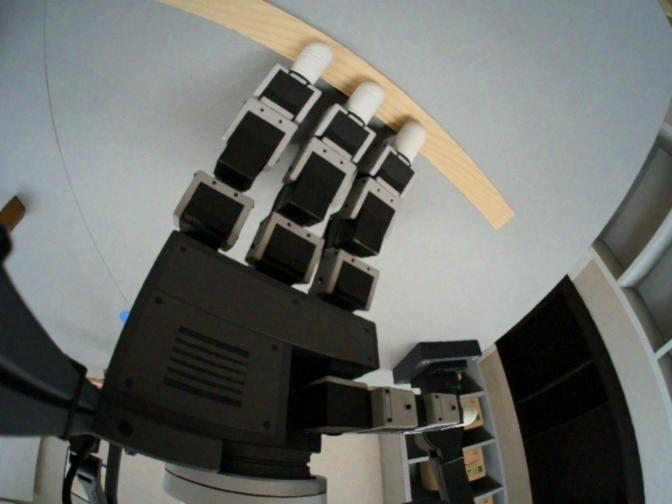

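>>> move(
  arm2={"joints": {"hand_index_mcp": 0.41, "hand_middle_mcp": 0.41, "hand_ring_mcp": 0.41}},
  cameras=[],
)

>>> move(
  arm2={"joints": {"joint1_rad": 0.87}, "min_time_s": 1.2},
  cameras=["arm2_cam_wrist", "cam_high"],
)

Scene clock: 3254.80 s.
Joint torques (N m): arm1=[0.09 -2.43 5.96 2.82 0.04 -0.01] | arm2=[0.21 -16.56 7.27 0.49 0.09 -0.04] | arm3=[-0.09 -7.12 8.27 1.24 0.51 0.02]
Heat: arm1: hottest joint3_rad 42 °C; arm2: hottest joint3_rad 50 °C; arm3: hottest joint3_rad 40 °C.
move: arm2 off_target
Joint velocities: within noise
arm1, arm3: as last shown
arm1.index_mcp_current_ma: -2
arm1.index_abd_current_ma: 11
arm1.index_pip_current_ma: 20
arm1.index_dip_current_ma: 1
arm1.middle_mcp_current_ma: 2
arm1.middle_abd_current_ma: 9
arm1.middle_pip_current_ma: 1
arm1.middle_dip_current_ma: -4
arm1.ring_mcp_current_ma: 8
arm1.ring_pip_current_ma: -1
arm1.ring_dip_current_ma: 10
arm1.thumb_cmc_current_ma: 33
arm1.thumb_axl_current_ma: 10
arm1.thumb_mcp_current_ma: -14
arm1.thumb_ipl_current_ma: -2
arm2.joint_positions: joint1_rad=+0.769 joint2_rad=+2.027 joint3_rad=+1.714 joint4_rad=-1.212 joint5_rad=-0.018 joint6_rad=-1.389 hand_index_mcp=+0.373 hand_index_abd=-0.002 hand_index_pip=+0.341 hand_index_dip=+0.472 hand_middle_mcp=+0.368 hand_middle_abd=-0.002 hand_middle_pip=+0.341 hand_middle_dip=+0.472 hand_ring_mcp=+0.365 hand_ring_abd=+0.000 hand_ring_pip=+0.340 hand_ring_dip=+0.470 hand_thumb_cmc=+0.703 hand_thumb_axl=+0.677 hand_thumb_mcp=+0.221 hand_thumb_ipl=+0.168 hand_current_limit=+0.100 hand_speed=-0.600
arm2.joint_status: hand_index_mcp off_target (ended at +0.373, target +0.410); hand_middle_mcp off_target (ended at +0.368, target +0.410); hand_ring_mcp off_target (ended at +0.365, target +0.410)
arm2.hand_state: blocked,goal,goal,goal,blocked,goal,goal,goal,blocked,goal,goal,goal,goal,goal,goal,goal
arm2.index_mcp_current_ma: -89
arm2.index_abd_current_ma: 4
arm2.index_pip_current_ma: -38
arm2.index_dip_current_ma: -17
arm2.middle_mcp_current_ma: -93
arm2.middle_abd_current_ma: 2
arm2.middle_pip_current_ma: -42
arm2.middle_dip_current_ma: -19
arm2.ring_mcp_current_ma: -113
arm2.ring_abd_current_ma: 7
arm2.ring_pip_current_ma: -25
arm2.ring_dip_current_ma: -16
arm2.thumb_cmc_current_ma: 5
arm2.thumb_axl_current_ma: 0
arm2.thumb_mcp_current_ma: -22
arm2.thumb_ipl_current_ma: -8
arm2.hand_goal_index_mcp: 0.410
arm2.hand_goal_index_abd: 0.000
arm2.hand_goal_index_pip: 0.358
arm2.hand_goal_index_dip: 0.480
arm2.hand_goal_middle_mcp: 0.410
arm2.hand_goal_middle_abd: 0.000
arm2.hand_goal_middle_pip: 0.358
arm2.hand_goal_middle_dip: 0.480
arm2.hand_goal_ring_mcp: 0.410
arm2.hand_goal_ring_abd: 0.000
arm2.hand_goal_ring_pip: 0.358
arm2.hand_goal_ring_dip: 0.480
arm2.hand_goal_thumb_cmc: 0.700
arm2.hand_goal_thumb_axl: 0.678
arm2.hand_goal_thumb_mcp: 0.230
arm2.hand_goal_thumb_ipl: 0.170
arm2.hand: x=+0.3568 y=+0.4310 z=+0.8313 quat_wxyz=(+0.024, +0.232, +0.972, +0.004)
arm2.hand_target: x=+0.3512 y=+0.4365 z=+0.7978 quat_wxyz=(+0.000, +0.224, +0.975, +0.000)
arm2.hand_status: not commanded
arm3.index_mcp_current_ma: 186
arm3.index_abd_current_ma: -16
arm3.index_pip_current_ma: 34
arm3.index_dip_current_ma: 5
arm3.middle_mcp_current_ma: 175
arm3.middle_abd_current_ma: -13
arm3.middle_pip_current_ma: 22
arm3.middle_dip_current_ma: 16
arm3.ring_mcp_current_ma: 274
arm3.ring_pip_current_ma: 65
arm3.ring_dip_current_ma: 2
arm3.thumb_cmc_current_ma: 11
arm3.thumb_axl_current_ma: 19
arm3.thumb_mcp_current_ma: 410
arm3.thumb_ipl_current_ma: 19

Scene clock: 3256.33 s.
Joint torques (N m): arm1=[0.15 -2.43 5.94 2.84 0.05 -0.01] | arm2=[1.44 -16.09 7.34 0.27 -0.5 -0.04] | arm3=[-0.09 -7.24 8.24 1.25 0.53 0.03]
Heat: arm1: hottest joint3_rad 42 °C; arm2: hottest joint3_rad 50 °C; arm3: hottest joint3_rad 40 °C.
move: arm2 done
Joint velocities: within noise
arm1, arm3: as last shown
arm1.index_mcp_current_ma: -8
arm1.index_abd_current_ma: 5
arm1.index_dip_current_ma: 0
arm1.middle_mcp_current_ma: 5
arm1.middle_pip_current_ma: 4
arm1.ring_mcp_current_ma: 7
arm1.ring_abd_current_ma: 30
arm1.ring_pip_current_ma: 3
arm1.ring_dip_current_ma: 14
arm1.thumb_cmc_current_ma: 34
arm1.thumb_axl_current_ma: 9
arm1.thumb_mcp_current_ma: -13
arm1.thumb_ipl_current_ma: -4
arm2.joint_positions: joint1_rad=+0.845 joint2_rad=+2.021 joint3_rad=+1.714 joint4_rad=-1.205 joint5_rad=-0.003 joint6_rad=-1.389 hand_index_mcp=+0.397 hand_index_abd=+0.005 hand_index_pip=+0.341 hand_index_dip=+0.473 hand_middle_mcp=+0.386 hand_middle_abd=+0.006 hand_middle_pip=+0.341 hand_middle_dip=+0.472 hand_ring_mcp=+0.378 hand_ring_abd=+0.007 hand_ring_pip=+0.338 hand_ring_dip=+0.468 hand_thumb_cmc=+0.703 hand_thumb_axl=+0.677 hand_thumb_mcp=+0.221 hand_thumb_ipl=+0.168 hand_current_limit=+0.100 hand_speed=-0.600
arm2.joint_status: all done
arm2.hand_state: goal,goal,goal,goal,blocked,goal,goal,goal,blocked,goal,goal,goal,goal,goal,goal,goal
arm2.index_mcp_current_ma: -19
arm2.index_abd_current_ma: 10
arm2.index_pip_current_ma: -35
arm2.index_dip_current_ma: -19
arm2.middle_mcp_current_ma: -43
arm2.middle_abd_current_ma: 6
arm2.middle_pip_current_ma: -41
arm2.middle_dip_current_ma: -19
arm2.ring_mcp_current_ma: -73
arm2.ring_abd_current_ma: 18
arm2.ring_pip_current_ma: -28
arm2.ring_dip_current_ma: -17
arm2.thumb_cmc_current_ma: 8
arm2.thumb_axl_current_ma: 6
arm2.thumb_mcp_current_ma: -19
arm2.thumb_ipl_current_ma: -11
arm2.hand_goal_index_mcp: 0.410
arm2.hand_goal_index_abd: 0.000
arm2.hand_goal_index_pip: 0.358
arm2.hand_goal_index_dip: 0.480
arm2.hand_goal_middle_mcp: 0.410
arm2.hand_goal_middle_abd: 0.000
arm2.hand_goal_middle_pip: 0.358
arm2.hand_goal_middle_dip: 0.480
arm2.hand_goal_ring_mcp: 0.410
arm2.hand_goal_ring_abd: 0.000
arm2.hand_goal_ring_pip: 0.358
arm2.hand_goal_ring_dip: 0.480
arm2.hand_goal_thumb_cmc: 0.700
arm2.hand_goal_thumb_axl: 0.678
arm2.hand_goal_thumb_mcp: 0.230
arm2.hand_goal_thumb_ipl: 0.170
arm2.on_its_own: hand_index_mcp moved +0.024 to your old target +0.410
arm2.hand: x=+0.3646 y=+0.4788 z=+0.8336 quat_wxyz=(+0.030, +0.195, +0.980, -0.002)
arm2.hand_target: x=+0.3580 y=+0.4976 z=+0.7974 quat_wxyz=(+0.000, +0.178, +0.984, +0.000)
arm2.hand_status: not commanded
arm3.index_mcp_current_ma: 215
arm3.index_abd_current_ma: -3
arm3.index_pip_current_ma: 35
arm3.index_dip_current_ma: -3
arm3.middle_mcp_current_ma: 177
arm3.middle_abd_current_ma: -6
arm3.middle_pip_current_ma: 33
arm3.middle_dip_current_ma: 24
arm3.ring_mcp_current_ma: 269
arm3.ring_abd_current_ma: -29
arm3.ring_pip_current_ma: 69
arm3.ring_dip_current_ma: 8
arm3.thumb_cmc_current_ma: -7
arm3.thumb_axl_current_ma: 11
arm3.thumb_mcp_current_ma: 406
arm3.thumb_ipl_current_ma: 27
arm2_cam_wrist: T_world_to_cam=[[0.96517, 0.25473, 0.0597, -0.4872], [0.13198, -0.67104, 0.72958, -0.3776], [0.22591, -0.69629, -0.68129, 0.94181]] pos_world=[0.30729, 0.52649, 0.94622]

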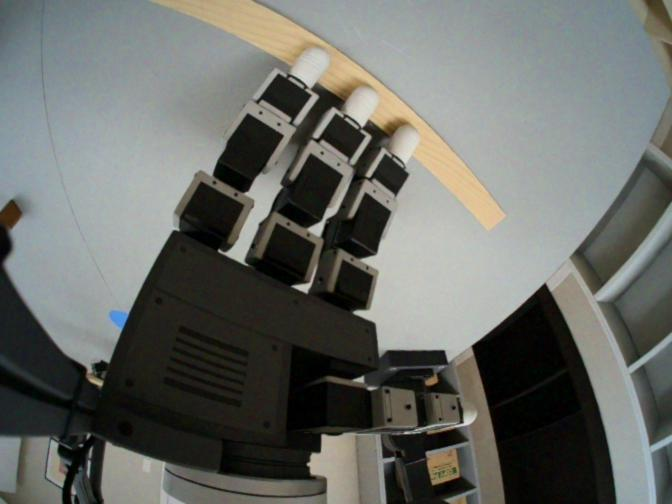

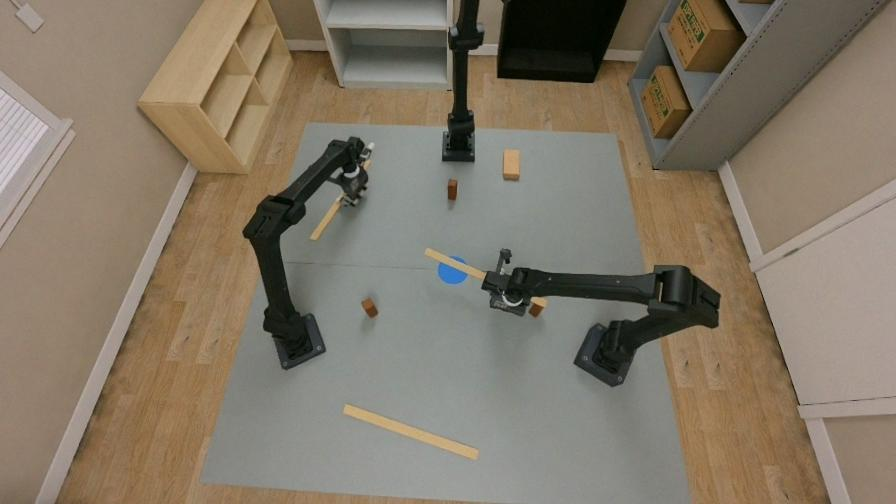

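>>> zoom_image(
  camera="cam_high",
  region=[290, 130, 400, 260],
)

Scaled by 3.877 from the camera's image (finer frame: 1280x720).

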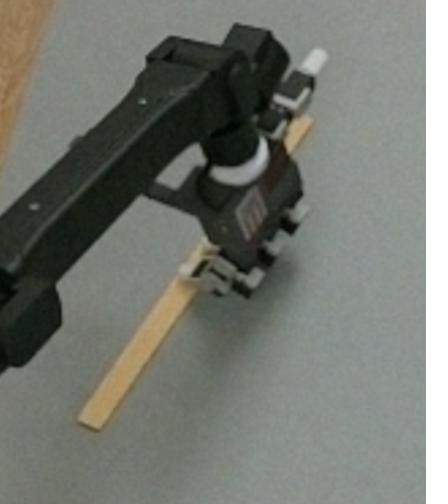

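>>> move(
  arm2={"target": [0.3551, 0.5168, 0.820, -0.01, 0.3584, 0.9336, 0.0], "speed": 0.15},
  cameras=["arm2_cam_wrist", "cam_high"],
)

Scene clock: 3322.23 s.
Joint torques (N m): arm1=[0.15 -2.43 5.94 2.84 0.05 -0.01] | arm2=[-0.32 -18.43 6.61 -0.21 -0.28 0.19] | arm3=[0.03 -7.12 8.29 1.26 0.51 0.01]
Heat: arm1: hottest joint3_rad 42 °C; arm2: hottest joint3_rad 47 °C; arm3: hottest joint3_rad 40 °C.
move: arm2 off_target
Joint velocities: within noise
arm1, arm3: as last shown
arm1.index_mcp_current_ma: 0
arm1.index_abd_current_ma: 8
arm1.index_pip_current_ma: 21
arm1.index_dip_current_ma: 7
arm1.middle_abd_current_ma: 10
arm1.middle_pip_current_ma: 1
arm1.middle_dip_current_ma: 0
arm1.ring_mcp_current_ma: 10
arm1.ring_abd_current_ma: 29
arm1.ring_pip_current_ma: -8
arm1.ring_dip_current_ma: 7
arm1.thumb_cmc_current_ma: 33
arm1.thumb_axl_current_ma: 10
arm1.thumb_mcp_current_ma: -19
arm1.thumb_ipl_current_ma: 2
arm2.joint_positions: joint1_rad=+0.930 joint2_rad=+1.973 joint3_rad=+1.640 joint4_rad=-1.222 joint5_rad=-0.012 joint6_rad=-0.979 hand_index_mcp=+0.397 hand_index_abd=+0.006 hand_index_pip=+0.345 hand_index_dip=+0.473 hand_middle_mcp=+0.411 hand_middle_abd=+0.005 hand_middle_pip=+0.356 hand_middle_dip=+0.477 hand_ring_mcp=+0.411 hand_ring_abd=+0.006 hand_ring_pip=+0.357 hand_ring_dip=+0.476 hand_thumb_cmc=+0.702 hand_thumb_axl=+0.677 hand_thumb_mcp=+0.221 hand_thumb_ipl=+0.168 hand_current_limit=+0.100 hand_speed=-0.600
arm2.joint_status: not commanded
arm2.hand_state: goal,goal,goal,goal,goal,goal,goal,goal,goal,goal,goal,goal,goal,goal,goal,goal
arm2.index_mcp_current_ma: -23
arm2.index_abd_current_ma: 5
arm2.index_pip_current_ma: -26
arm2.index_dip_current_ma: -17
arm2.middle_mcp_current_ma: 12
arm2.middle_abd_current_ma: 8
arm2.middle_pip_current_ma: -10
arm2.middle_dip_current_ma: -13
arm2.ring_mcp_current_ma: 2
arm2.ring_abd_current_ma: 15
arm2.ring_pip_current_ma: 10
arm2.ring_dip_current_ma: -2
arm2.thumb_cmc_current_ma: 7
arm2.thumb_axl_current_ma: 2
arm2.thumb_mcp_current_ma: -23
arm2.thumb_ipl_current_ma: -12
arm2.hand_goal_index_mcp: 0.410
arm2.hand_goal_index_abd: 0.000
arm2.hand_goal_index_pip: 0.358
arm2.hand_goal_index_dip: 0.480
arm2.hand_goal_middle_mcp: 0.410
arm2.hand_goal_middle_abd: 0.000
arm2.hand_goal_middle_pip: 0.358
arm2.hand_goal_middle_dip: 0.480
arm2.hand_goal_ring_mcp: 0.410
arm2.hand_goal_ring_abd: 0.000
arm2.hand_goal_ring_pip: 0.358
arm2.hand_goal_ring_dip: 0.480
arm2.hand_goal_thumb_cmc: 0.700
arm2.hand_goal_thumb_axl: 0.678
arm2.hand_goal_thumb_mcp: 0.230
arm2.hand_goal_thumb_ipl: 0.170
arm2.on_its_own: hand_middle_mcp moved +0.025 to your old target +0.410; hand_ring_mcp moved +0.033 to your old target +0.410
arm2.hand: x=+0.3644 y=+0.5155 z=+0.8331 quat_wxyz=(+0.007, +0.351, +0.936, +0.004)
arm2.hand_target: x=+0.3551 y=+0.5169 z=+0.8202 quat_wxyz=(-0.010, +0.358, +0.934, +0.000)
arm2.hand_status: off_target (0.016 m and 2.2 deg from the pose sent, 0.041 m and 20.1 deg at the start)
arm3.index_mcp_current_ma: 198
arm3.index_abd_current_ma: -22
arm3.index_pip_current_ma: 40
arm3.index_dip_current_ma: 11
arm3.middle_mcp_current_ma: 178
arm3.middle_abd_current_ma: -5
arm3.middle_pip_current_ma: 21
arm3.middle_dip_current_ma: 9
arm3.ring_mcp_current_ma: 284
arm3.ring_abd_current_ma: 10
arm3.ring_pip_current_ma: 65
arm3.ring_dip_current_ma: -1
arm3.thumb_cmc_current_ma: 13
arm3.thumb_mcp_current_ma: 405
arm3.thumb_ipl_current_ma: 35
arm2_cam_wrist: T_world_to_cam=[[0.99737, -0.06819, 0.02457, -0.31238], [-0.06556, -0.70427, 0.7069, -0.24468], [-0.0309, -0.70666, -0.70688, 1.08738]] pos_world=[0.32912, 0.57478, 0.94929]

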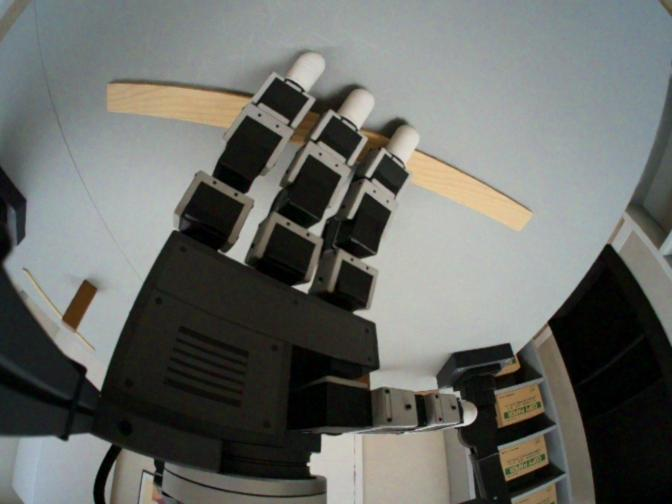

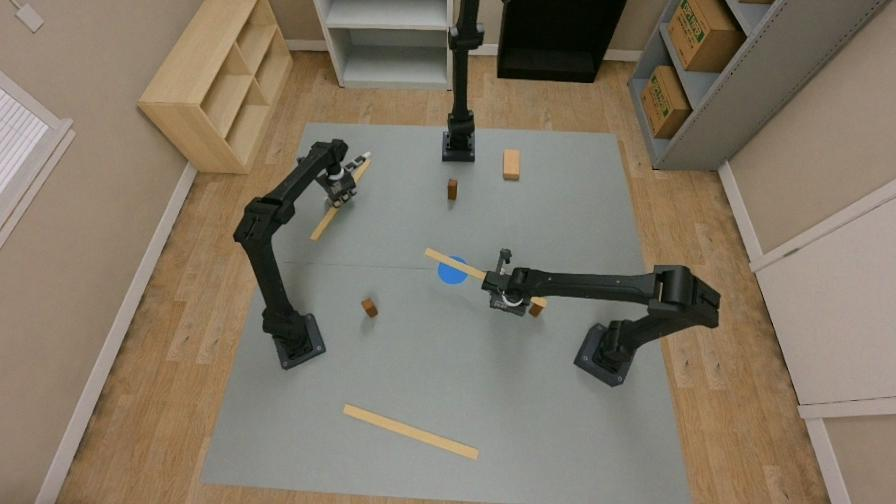

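>>> move(
  arm2={"target": [0.3639, 0.4743, 0.87, -0.005, 0.2019, 0.9794, 0.0], "speed": 0.15},
  cameras=[],
)

>>> move(
  arm2={"target": [0.3639, 0.4743, 0.810, -0.005, 0.2019, 0.9794, 0.0], "speed": 0.15},
  cameras=["arm2_cam_wrist"],
)

Scene clock: 3380.37 s.
Joint torques (N m): arm1=[0.09 -2.43 5.96 2.82 0.05 -0.01] | arm2=[-0.56 -16.26 11.81 -0.2 -0.22 -0.1] | arm3=[-0.03 -7 8.25 1.28 0.53 0.02]
Heat: arm1: hottest joint3_rad 42 °C; arm2: hottest joint3_rad 44 °C; arm3: hottest joint3_rad 40 °C.
move: arm2 off_target
Joint velocities: within noise
arm1.joint_positions: joint1_rad=+0.250 joint2_rad=+1.438 joint3_rad=+2.828 joint4_rad=-1.330 joint5_rad=-0.023 joint6_rad=+1.049 hand_index_mcp=+1.000 hand_index_abd=+0.256 hand_index_pip=-0.482 hand_index_dip=+0.007 hand_middle_mcp=+0.763 hand_middle_abd=+0.145 hand_middle_pip=+0.577 hand_middle_dip=+0.696 hand_ring_mcp=+0.762 hand_ring_abd=-0.087 hand_ring_pip=+0.577 hand_ring_dip=+0.696 hand_thumb_cmc=-0.545 hand_thumb_axl=+0.683 hand_thumb_mcp=-0.784 hand_thumb_ipl=+0.168 hand_current_limit=+0.400 hand_speed=-0.600
arm1.joint_status: not commanded
arm1.hand_state: overload,goal,goal,goal,goal,goal,goal,goal,goal,blocked,goal,goal,blocked,goal,goal,goal
arm1.index_mcp_current_ma: -4
arm1.index_abd_current_ma: 6
arm1.index_pip_current_ma: 18
arm1.index_dip_current_ma: 1
arm1.middle_mcp_current_ma: 3
arm1.middle_abd_current_ma: 9
arm1.middle_pip_current_ma: -1
arm1.middle_dip_current_ma: -2
arm1.ring_mcp_current_ma: 6
arm1.ring_abd_current_ma: 31
arm1.ring_pip_current_ma: -6
arm1.ring_dip_current_ma: 11
arm1.thumb_cmc_current_ma: 35
arm1.thumb_axl_current_ma: 6
arm1.thumb_mcp_current_ma: -10
arm1.thumb_ipl_current_ma: -1
arm1.hand_goal_index_mcp: 0.754
arm1.hand_goal_index_abd: 0.250
arm1.hand_goal_index_pip: -0.500
arm1.hand_goal_index_dip: 0.000
arm1.hand_goal_middle_mcp: 0.754
arm1.hand_goal_middle_abd: 0.140
arm1.hand_goal_middle_pip: 0.576
arm1.hand_goal_middle_dip: 0.696
arm1.hand_goal_ring_mcp: 0.754
arm1.hand_goal_ring_abd: -0.140
arm1.hand_goal_ring_pip: 0.576
arm1.hand_goal_ring_dip: 0.696
arm1.hand_goal_thumb_cmc: -0.570
arm1.hand_goal_thumb_axl: 0.678
arm1.hand_goal_thumb_mcp: -0.780
arm1.hand_goal_thumb_ipl: 0.168
arm1.hand: x=+0.2486 y=-0.0272 z=+1.6844 quat_wxyz=(+0.722, +0.274, -0.631, -0.082)
arm1.hand_target: x=+0.2482 y=-0.0274 z=+1.6884 quat_wxyz=(+0.727, +0.272, -0.626, -0.083)
arm1.hand_status: not commanded
arm2.joint_positions: joint1_rad=+0.841 joint2_rad=+1.996 joint3_rad=+1.796 joint4_rad=-1.381 joint5_rad=-0.009 joint6_rad=-1.367 hand_index_mcp=+0.411 hand_index_abd=+0.006 hand_index_pip=+0.356 hand_index_dip=+0.478 hand_middle_mcp=+0.411 hand_middle_abd=+0.005 hand_middle_pip=+0.356 hand_middle_dip=+0.477 hand_ring_mcp=+0.411 hand_ring_abd=+0.006 hand_ring_pip=+0.357 hand_ring_dip=+0.476 hand_thumb_cmc=+0.703 hand_thumb_axl=+0.677 hand_thumb_mcp=+0.221 hand_thumb_ipl=+0.168 hand_current_limit=+0.100 hand_speed=-0.600
arm2.joint_status: not commanded
arm2.hand_state: goal,goal,goal,goal,goal,goal,goal,goal,goal,goal,goal,goal,goal,goal,goal,goal
arm2.index_mcp_current_ma: -2
arm2.index_abd_current_ma: 3
arm2.index_pip_current_ma: -4
arm2.index_dip_current_ma: -7
arm2.middle_mcp_current_ma: 7
arm2.middle_abd_current_ma: 5
arm2.middle_pip_current_ma: -8
arm2.middle_dip_current_ma: -13
arm2.ring_mcp_current_ma: 1
arm2.ring_abd_current_ma: 12
arm2.ring_pip_current_ma: 6
arm2.ring_dip_current_ma: 5
arm2.thumb_cmc_current_ma: 6
arm2.thumb_axl_current_ma: 3
arm2.thumb_mcp_current_ma: -23
arm2.thumb_ipl_current_ma: -8
arm2.hand_goal_index_mcp: 0.410
arm2.hand_goal_index_abd: 0.000
arm2.hand_goal_index_pip: 0.358
arm2.hand_goal_index_dip: 0.480
arm2.hand_goal_middle_mcp: 0.410
arm2.hand_goal_middle_abd: 0.000
arm2.hand_goal_middle_pip: 0.358
arm2.hand_goal_middle_dip: 0.480
arm2.hand_goal_ring_mcp: 0.410
arm2.hand_goal_ring_abd: 0.000
arm2.hand_goal_ring_pip: 0.358
arm2.hand_goal_ring_dip: 0.480
arm2.hand_goal_thumb_cmc: 0.700
arm2.hand_goal_thumb_axl: 0.678
arm2.hand_goal_thumb_mcp: 0.230
arm2.hand_goal_thumb_ipl: 0.170
arm2.hand: x=+0.3521 y=+0.4793 z=+0.8763 quat_wxyz=(-0.004, +0.208, +0.978, +0.001)
arm2.hand_target: x=+0.3632 y=+0.4742 z=+0.8700 quat_wxyz=(-0.004, +0.202, +0.979, +0.000)
arm2.hand_status: off_target (0.014 m and 0.7 deg from the pose sent, 0.055 m and 17.9 deg at the start)
arm3.joint_positions: joint1_rad=+0.205 joint2_rad=+1.480 joint3_rad=+0.849 joint4_rad=-0.911 joint5_rad=-0.003 joint6_rad=+1.519 hand_index_mcp=+0.048 hand_index_abd=-0.015 hand_index_pip=+0.032 hand_index_dip=+0.697 hand_middle_mcp=+0.016 hand_middle_abd=-0.008 hand_middle_pip=+0.013 hand_middle_dip=+0.695 hand_ring_mcp=-0.020 hand_ring_abd=-0.011 hand_ring_pip=-0.010 hand_ring_dip=+0.694 hand_thumb_cmc=-0.564 hand_thumb_axl=+0.686 hand_thumb_mcp=-0.230 hand_thumb_ipl=-0.327 hand_current_limit=+0.700 hand_speed=-0.600
arm3.joint_status: not commanded
arm3.hand_state: blocked,goal,blocked,goal,blocked,goal,blocked,goal,blocked,goal,blocked,goal,goal,goal,blocked,goal
arm3.index_mcp_current_ma: 204
arm3.index_abd_current_ma: -5
arm3.index_pip_current_ma: 24
arm3.index_dip_current_ma: 7
arm3.middle_mcp_current_ma: 170
arm3.middle_abd_current_ma: 6
arm3.middle_pip_current_ma: 21
arm3.middle_dip_current_ma: 17
arm3.ring_mcp_current_ma: 265
arm3.ring_abd_current_ma: -1
arm3.ring_pip_current_ma: 72
arm3.ring_dip_current_ma: 4
arm3.thumb_cmc_current_ma: 5
arm3.thumb_axl_current_ma: 18
arm3.thumb_mcp_current_ma: 399
arm3.thumb_ipl_current_ma: 26
arm3.hand_goal_index_mcp: -0.062
arm3.hand_goal_index_abd: 0.000
arm3.hand_goal_index_pip: 0.000
arm3.hand_goal_index_dip: 0.696
arm3.hand_goal_middle_mcp: -0.088
arm3.hand_goal_middle_abd: 0.000
arm3.hand_goal_middle_pip: -0.014
arm3.hand_goal_middle_dip: 0.696
arm3.hand_goal_ring_mcp: -0.170
arm3.hand_goal_ring_abd: 0.000
arm3.hand_goal_ring_pip: -0.058
arm3.hand_goal_ring_dip: 0.696
arm3.hand_goal_thumb_cmc: -0.570
arm3.hand_goal_thumb_axl: 0.678
arm3.hand_goal_thumb_mcp: -0.392
arm3.hand_goal_thumb_ipl: -0.344
arm3.hand: x=-0.1167 y=-0.2234 z=+0.8376 quat_wxyz=(-0.009, +0.796, +0.605, +0.009)
arm3.hand_target: x=-0.1171 y=-0.2205 z=+0.8341 quat_wxyz=(-0.009, +0.796, +0.605, +0.012)
arm3.hand_status: not commanded

Scene clock: 3381.50 s.
Joint torques (N m): arm1=[0.09 -2.43 5.94 2.84 0.05 -0.01] | arm2=[-0.67 -17.49 7.25 0.51 -0.27 -0.1] | arm3=[0.03 -7.06 8.34 1.28 0.52 0.01]
Heat: arm1: hottest joint3_rad 42 °C; arm2: hottest joint3_rad 44 °C; arm3: hottest joint3_rad 40 °C.
move: arm2 off_target
Joint velocities: within noise
arm1, arm3: as last shown
arm1.index_mcp_current_ma: -9
arm1.index_abd_current_ma: 8
arm1.index_pip_current_ma: 16
arm1.index_dip_current_ma: 8
arm1.middle_mcp_current_ma: -1
arm1.middle_abd_current_ma: 17
arm1.middle_dip_current_ma: -3
arm1.ring_mcp_current_ma: 10
arm1.ring_pip_current_ma: -3
arm1.ring_dip_current_ma: 9
arm1.thumb_cmc_current_ma: 31
arm1.thumb_axl_current_ma: 14
arm1.thumb_mcp_current_ma: -13
arm2.joint_positions: joint1_rad=+0.840 joint2_rad=+2.044 joint3_rad=+1.767 joint4_rad=-1.266 joint5_rad=-0.009 joint6_rad=-1.368 hand_index_mcp=+0.406 hand_index_abd=-0.001 hand_index_pip=+0.349 hand_index_dip=+0.474 hand_middle_mcp=+0.406 hand_middle_abd=-0.001 hand_middle_pip=+0.351 hand_middle_dip=+0.476 hand_ring_mcp=+0.409 hand_ring_abd=+0.000 hand_ring_pip=+0.352 hand_ring_dip=+0.476 hand_thumb_cmc=+0.703 hand_thumb_axl=+0.677 hand_thumb_mcp=+0.221 hand_thumb_ipl=+0.168 hand_current_limit=+0.100 hand_speed=-0.600
arm2.joint_status: not commanded
arm2.hand_state: goal,goal,goal,goal,goal,goal,goal,goal,goal,goal,goal,goal,goal,goal,goal,goal
arm2.index_mcp_current_ma: -3
arm2.index_abd_current_ma: 3
arm2.index_pip_current_ma: -20
arm2.index_dip_current_ma: -14
arm2.middle_mcp_current_ma: 5
arm2.middle_abd_current_ma: 2
arm2.middle_pip_current_ma: -21
arm2.middle_dip_current_ma: -10
arm2.ring_mcp_current_ma: -2
arm2.ring_abd_current_ma: 4
arm2.ring_pip_current_ma: -1
arm2.ring_dip_current_ma: -2
arm2.thumb_cmc_current_ma: 7
arm2.thumb_axl_current_ma: 2
arm2.thumb_mcp_current_ma: -25
arm2.thumb_ipl_current_ma: -13
arm2.hand_goal_index_mcp: 0.410
arm2.hand_goal_index_abd: 0.000
arm2.hand_goal_index_pip: 0.358
arm2.hand_goal_index_dip: 0.480
arm2.hand_goal_middle_mcp: 0.410
arm2.hand_goal_middle_abd: 0.000
arm2.hand_goal_middle_pip: 0.358
arm2.hand_goal_middle_dip: 0.480
arm2.hand_goal_ring_mcp: 0.410
arm2.hand_goal_ring_abd: 0.000
arm2.hand_goal_ring_pip: 0.358
arm2.hand_goal_ring_dip: 0.480
arm2.hand_goal_thumb_cmc: 0.700
arm2.hand_goal_thumb_axl: 0.678
arm2.hand_goal_thumb_mcp: 0.230
arm2.hand_goal_thumb_ipl: 0.170
arm2.hand: x=+0.3688 y=+0.4745 z=+0.8382 quat_wxyz=(+0.015, +0.208, +0.978, +0.001)
arm2.hand_target: x=+0.3631 y=+0.4744 z=+0.8106 quat_wxyz=(-0.005, +0.202, +0.979, +0.000)
arm2.hand_status: off_target (0.029 m and 2.4 deg from the pose sent, 0.067 m and 0.7 deg at the start)
arm3.index_mcp_current_ma: 195
arm3.index_abd_current_ma: -11
arm3.index_pip_current_ma: 44
arm3.index_dip_current_ma: -3
arm3.middle_mcp_current_ma: 174
arm3.middle_abd_current_ma: 5
arm3.middle_dip_current_ma: 15
arm3.ring_mcp_current_ma: 270
arm3.ring_abd_current_ma: -19
arm3.ring_pip_current_ma: 67
arm3.ring_dip_current_ma: -3
arm3.thumb_cmc_current_ma: -2
arm3.thumb_axl_current_ma: 11
arm3.thumb_mcp_current_ma: 407
arm3.thumb_ipl_current_ma: 41
arm2_cam_wrist: T_world_to_cam=[[0.97286, 0.22865, 0.0354, -0.46053], [0.13465, -0.6839, 0.71705, -0.36884], [0.18817, -0.69282, -0.69613, 0.96566]] pos_world=[0.31599, 0.52208, 0.953]

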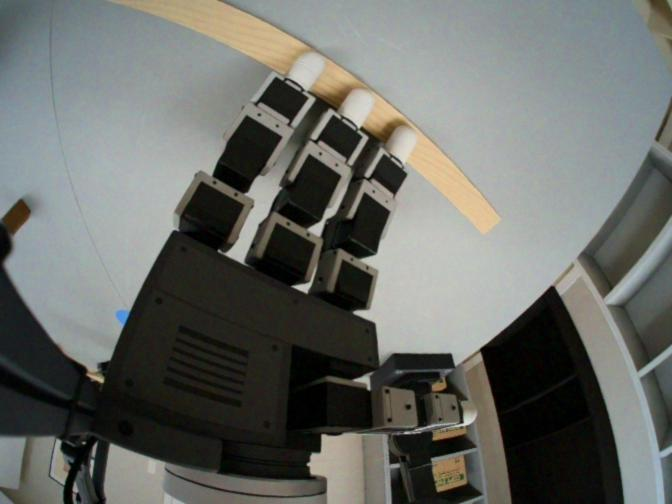

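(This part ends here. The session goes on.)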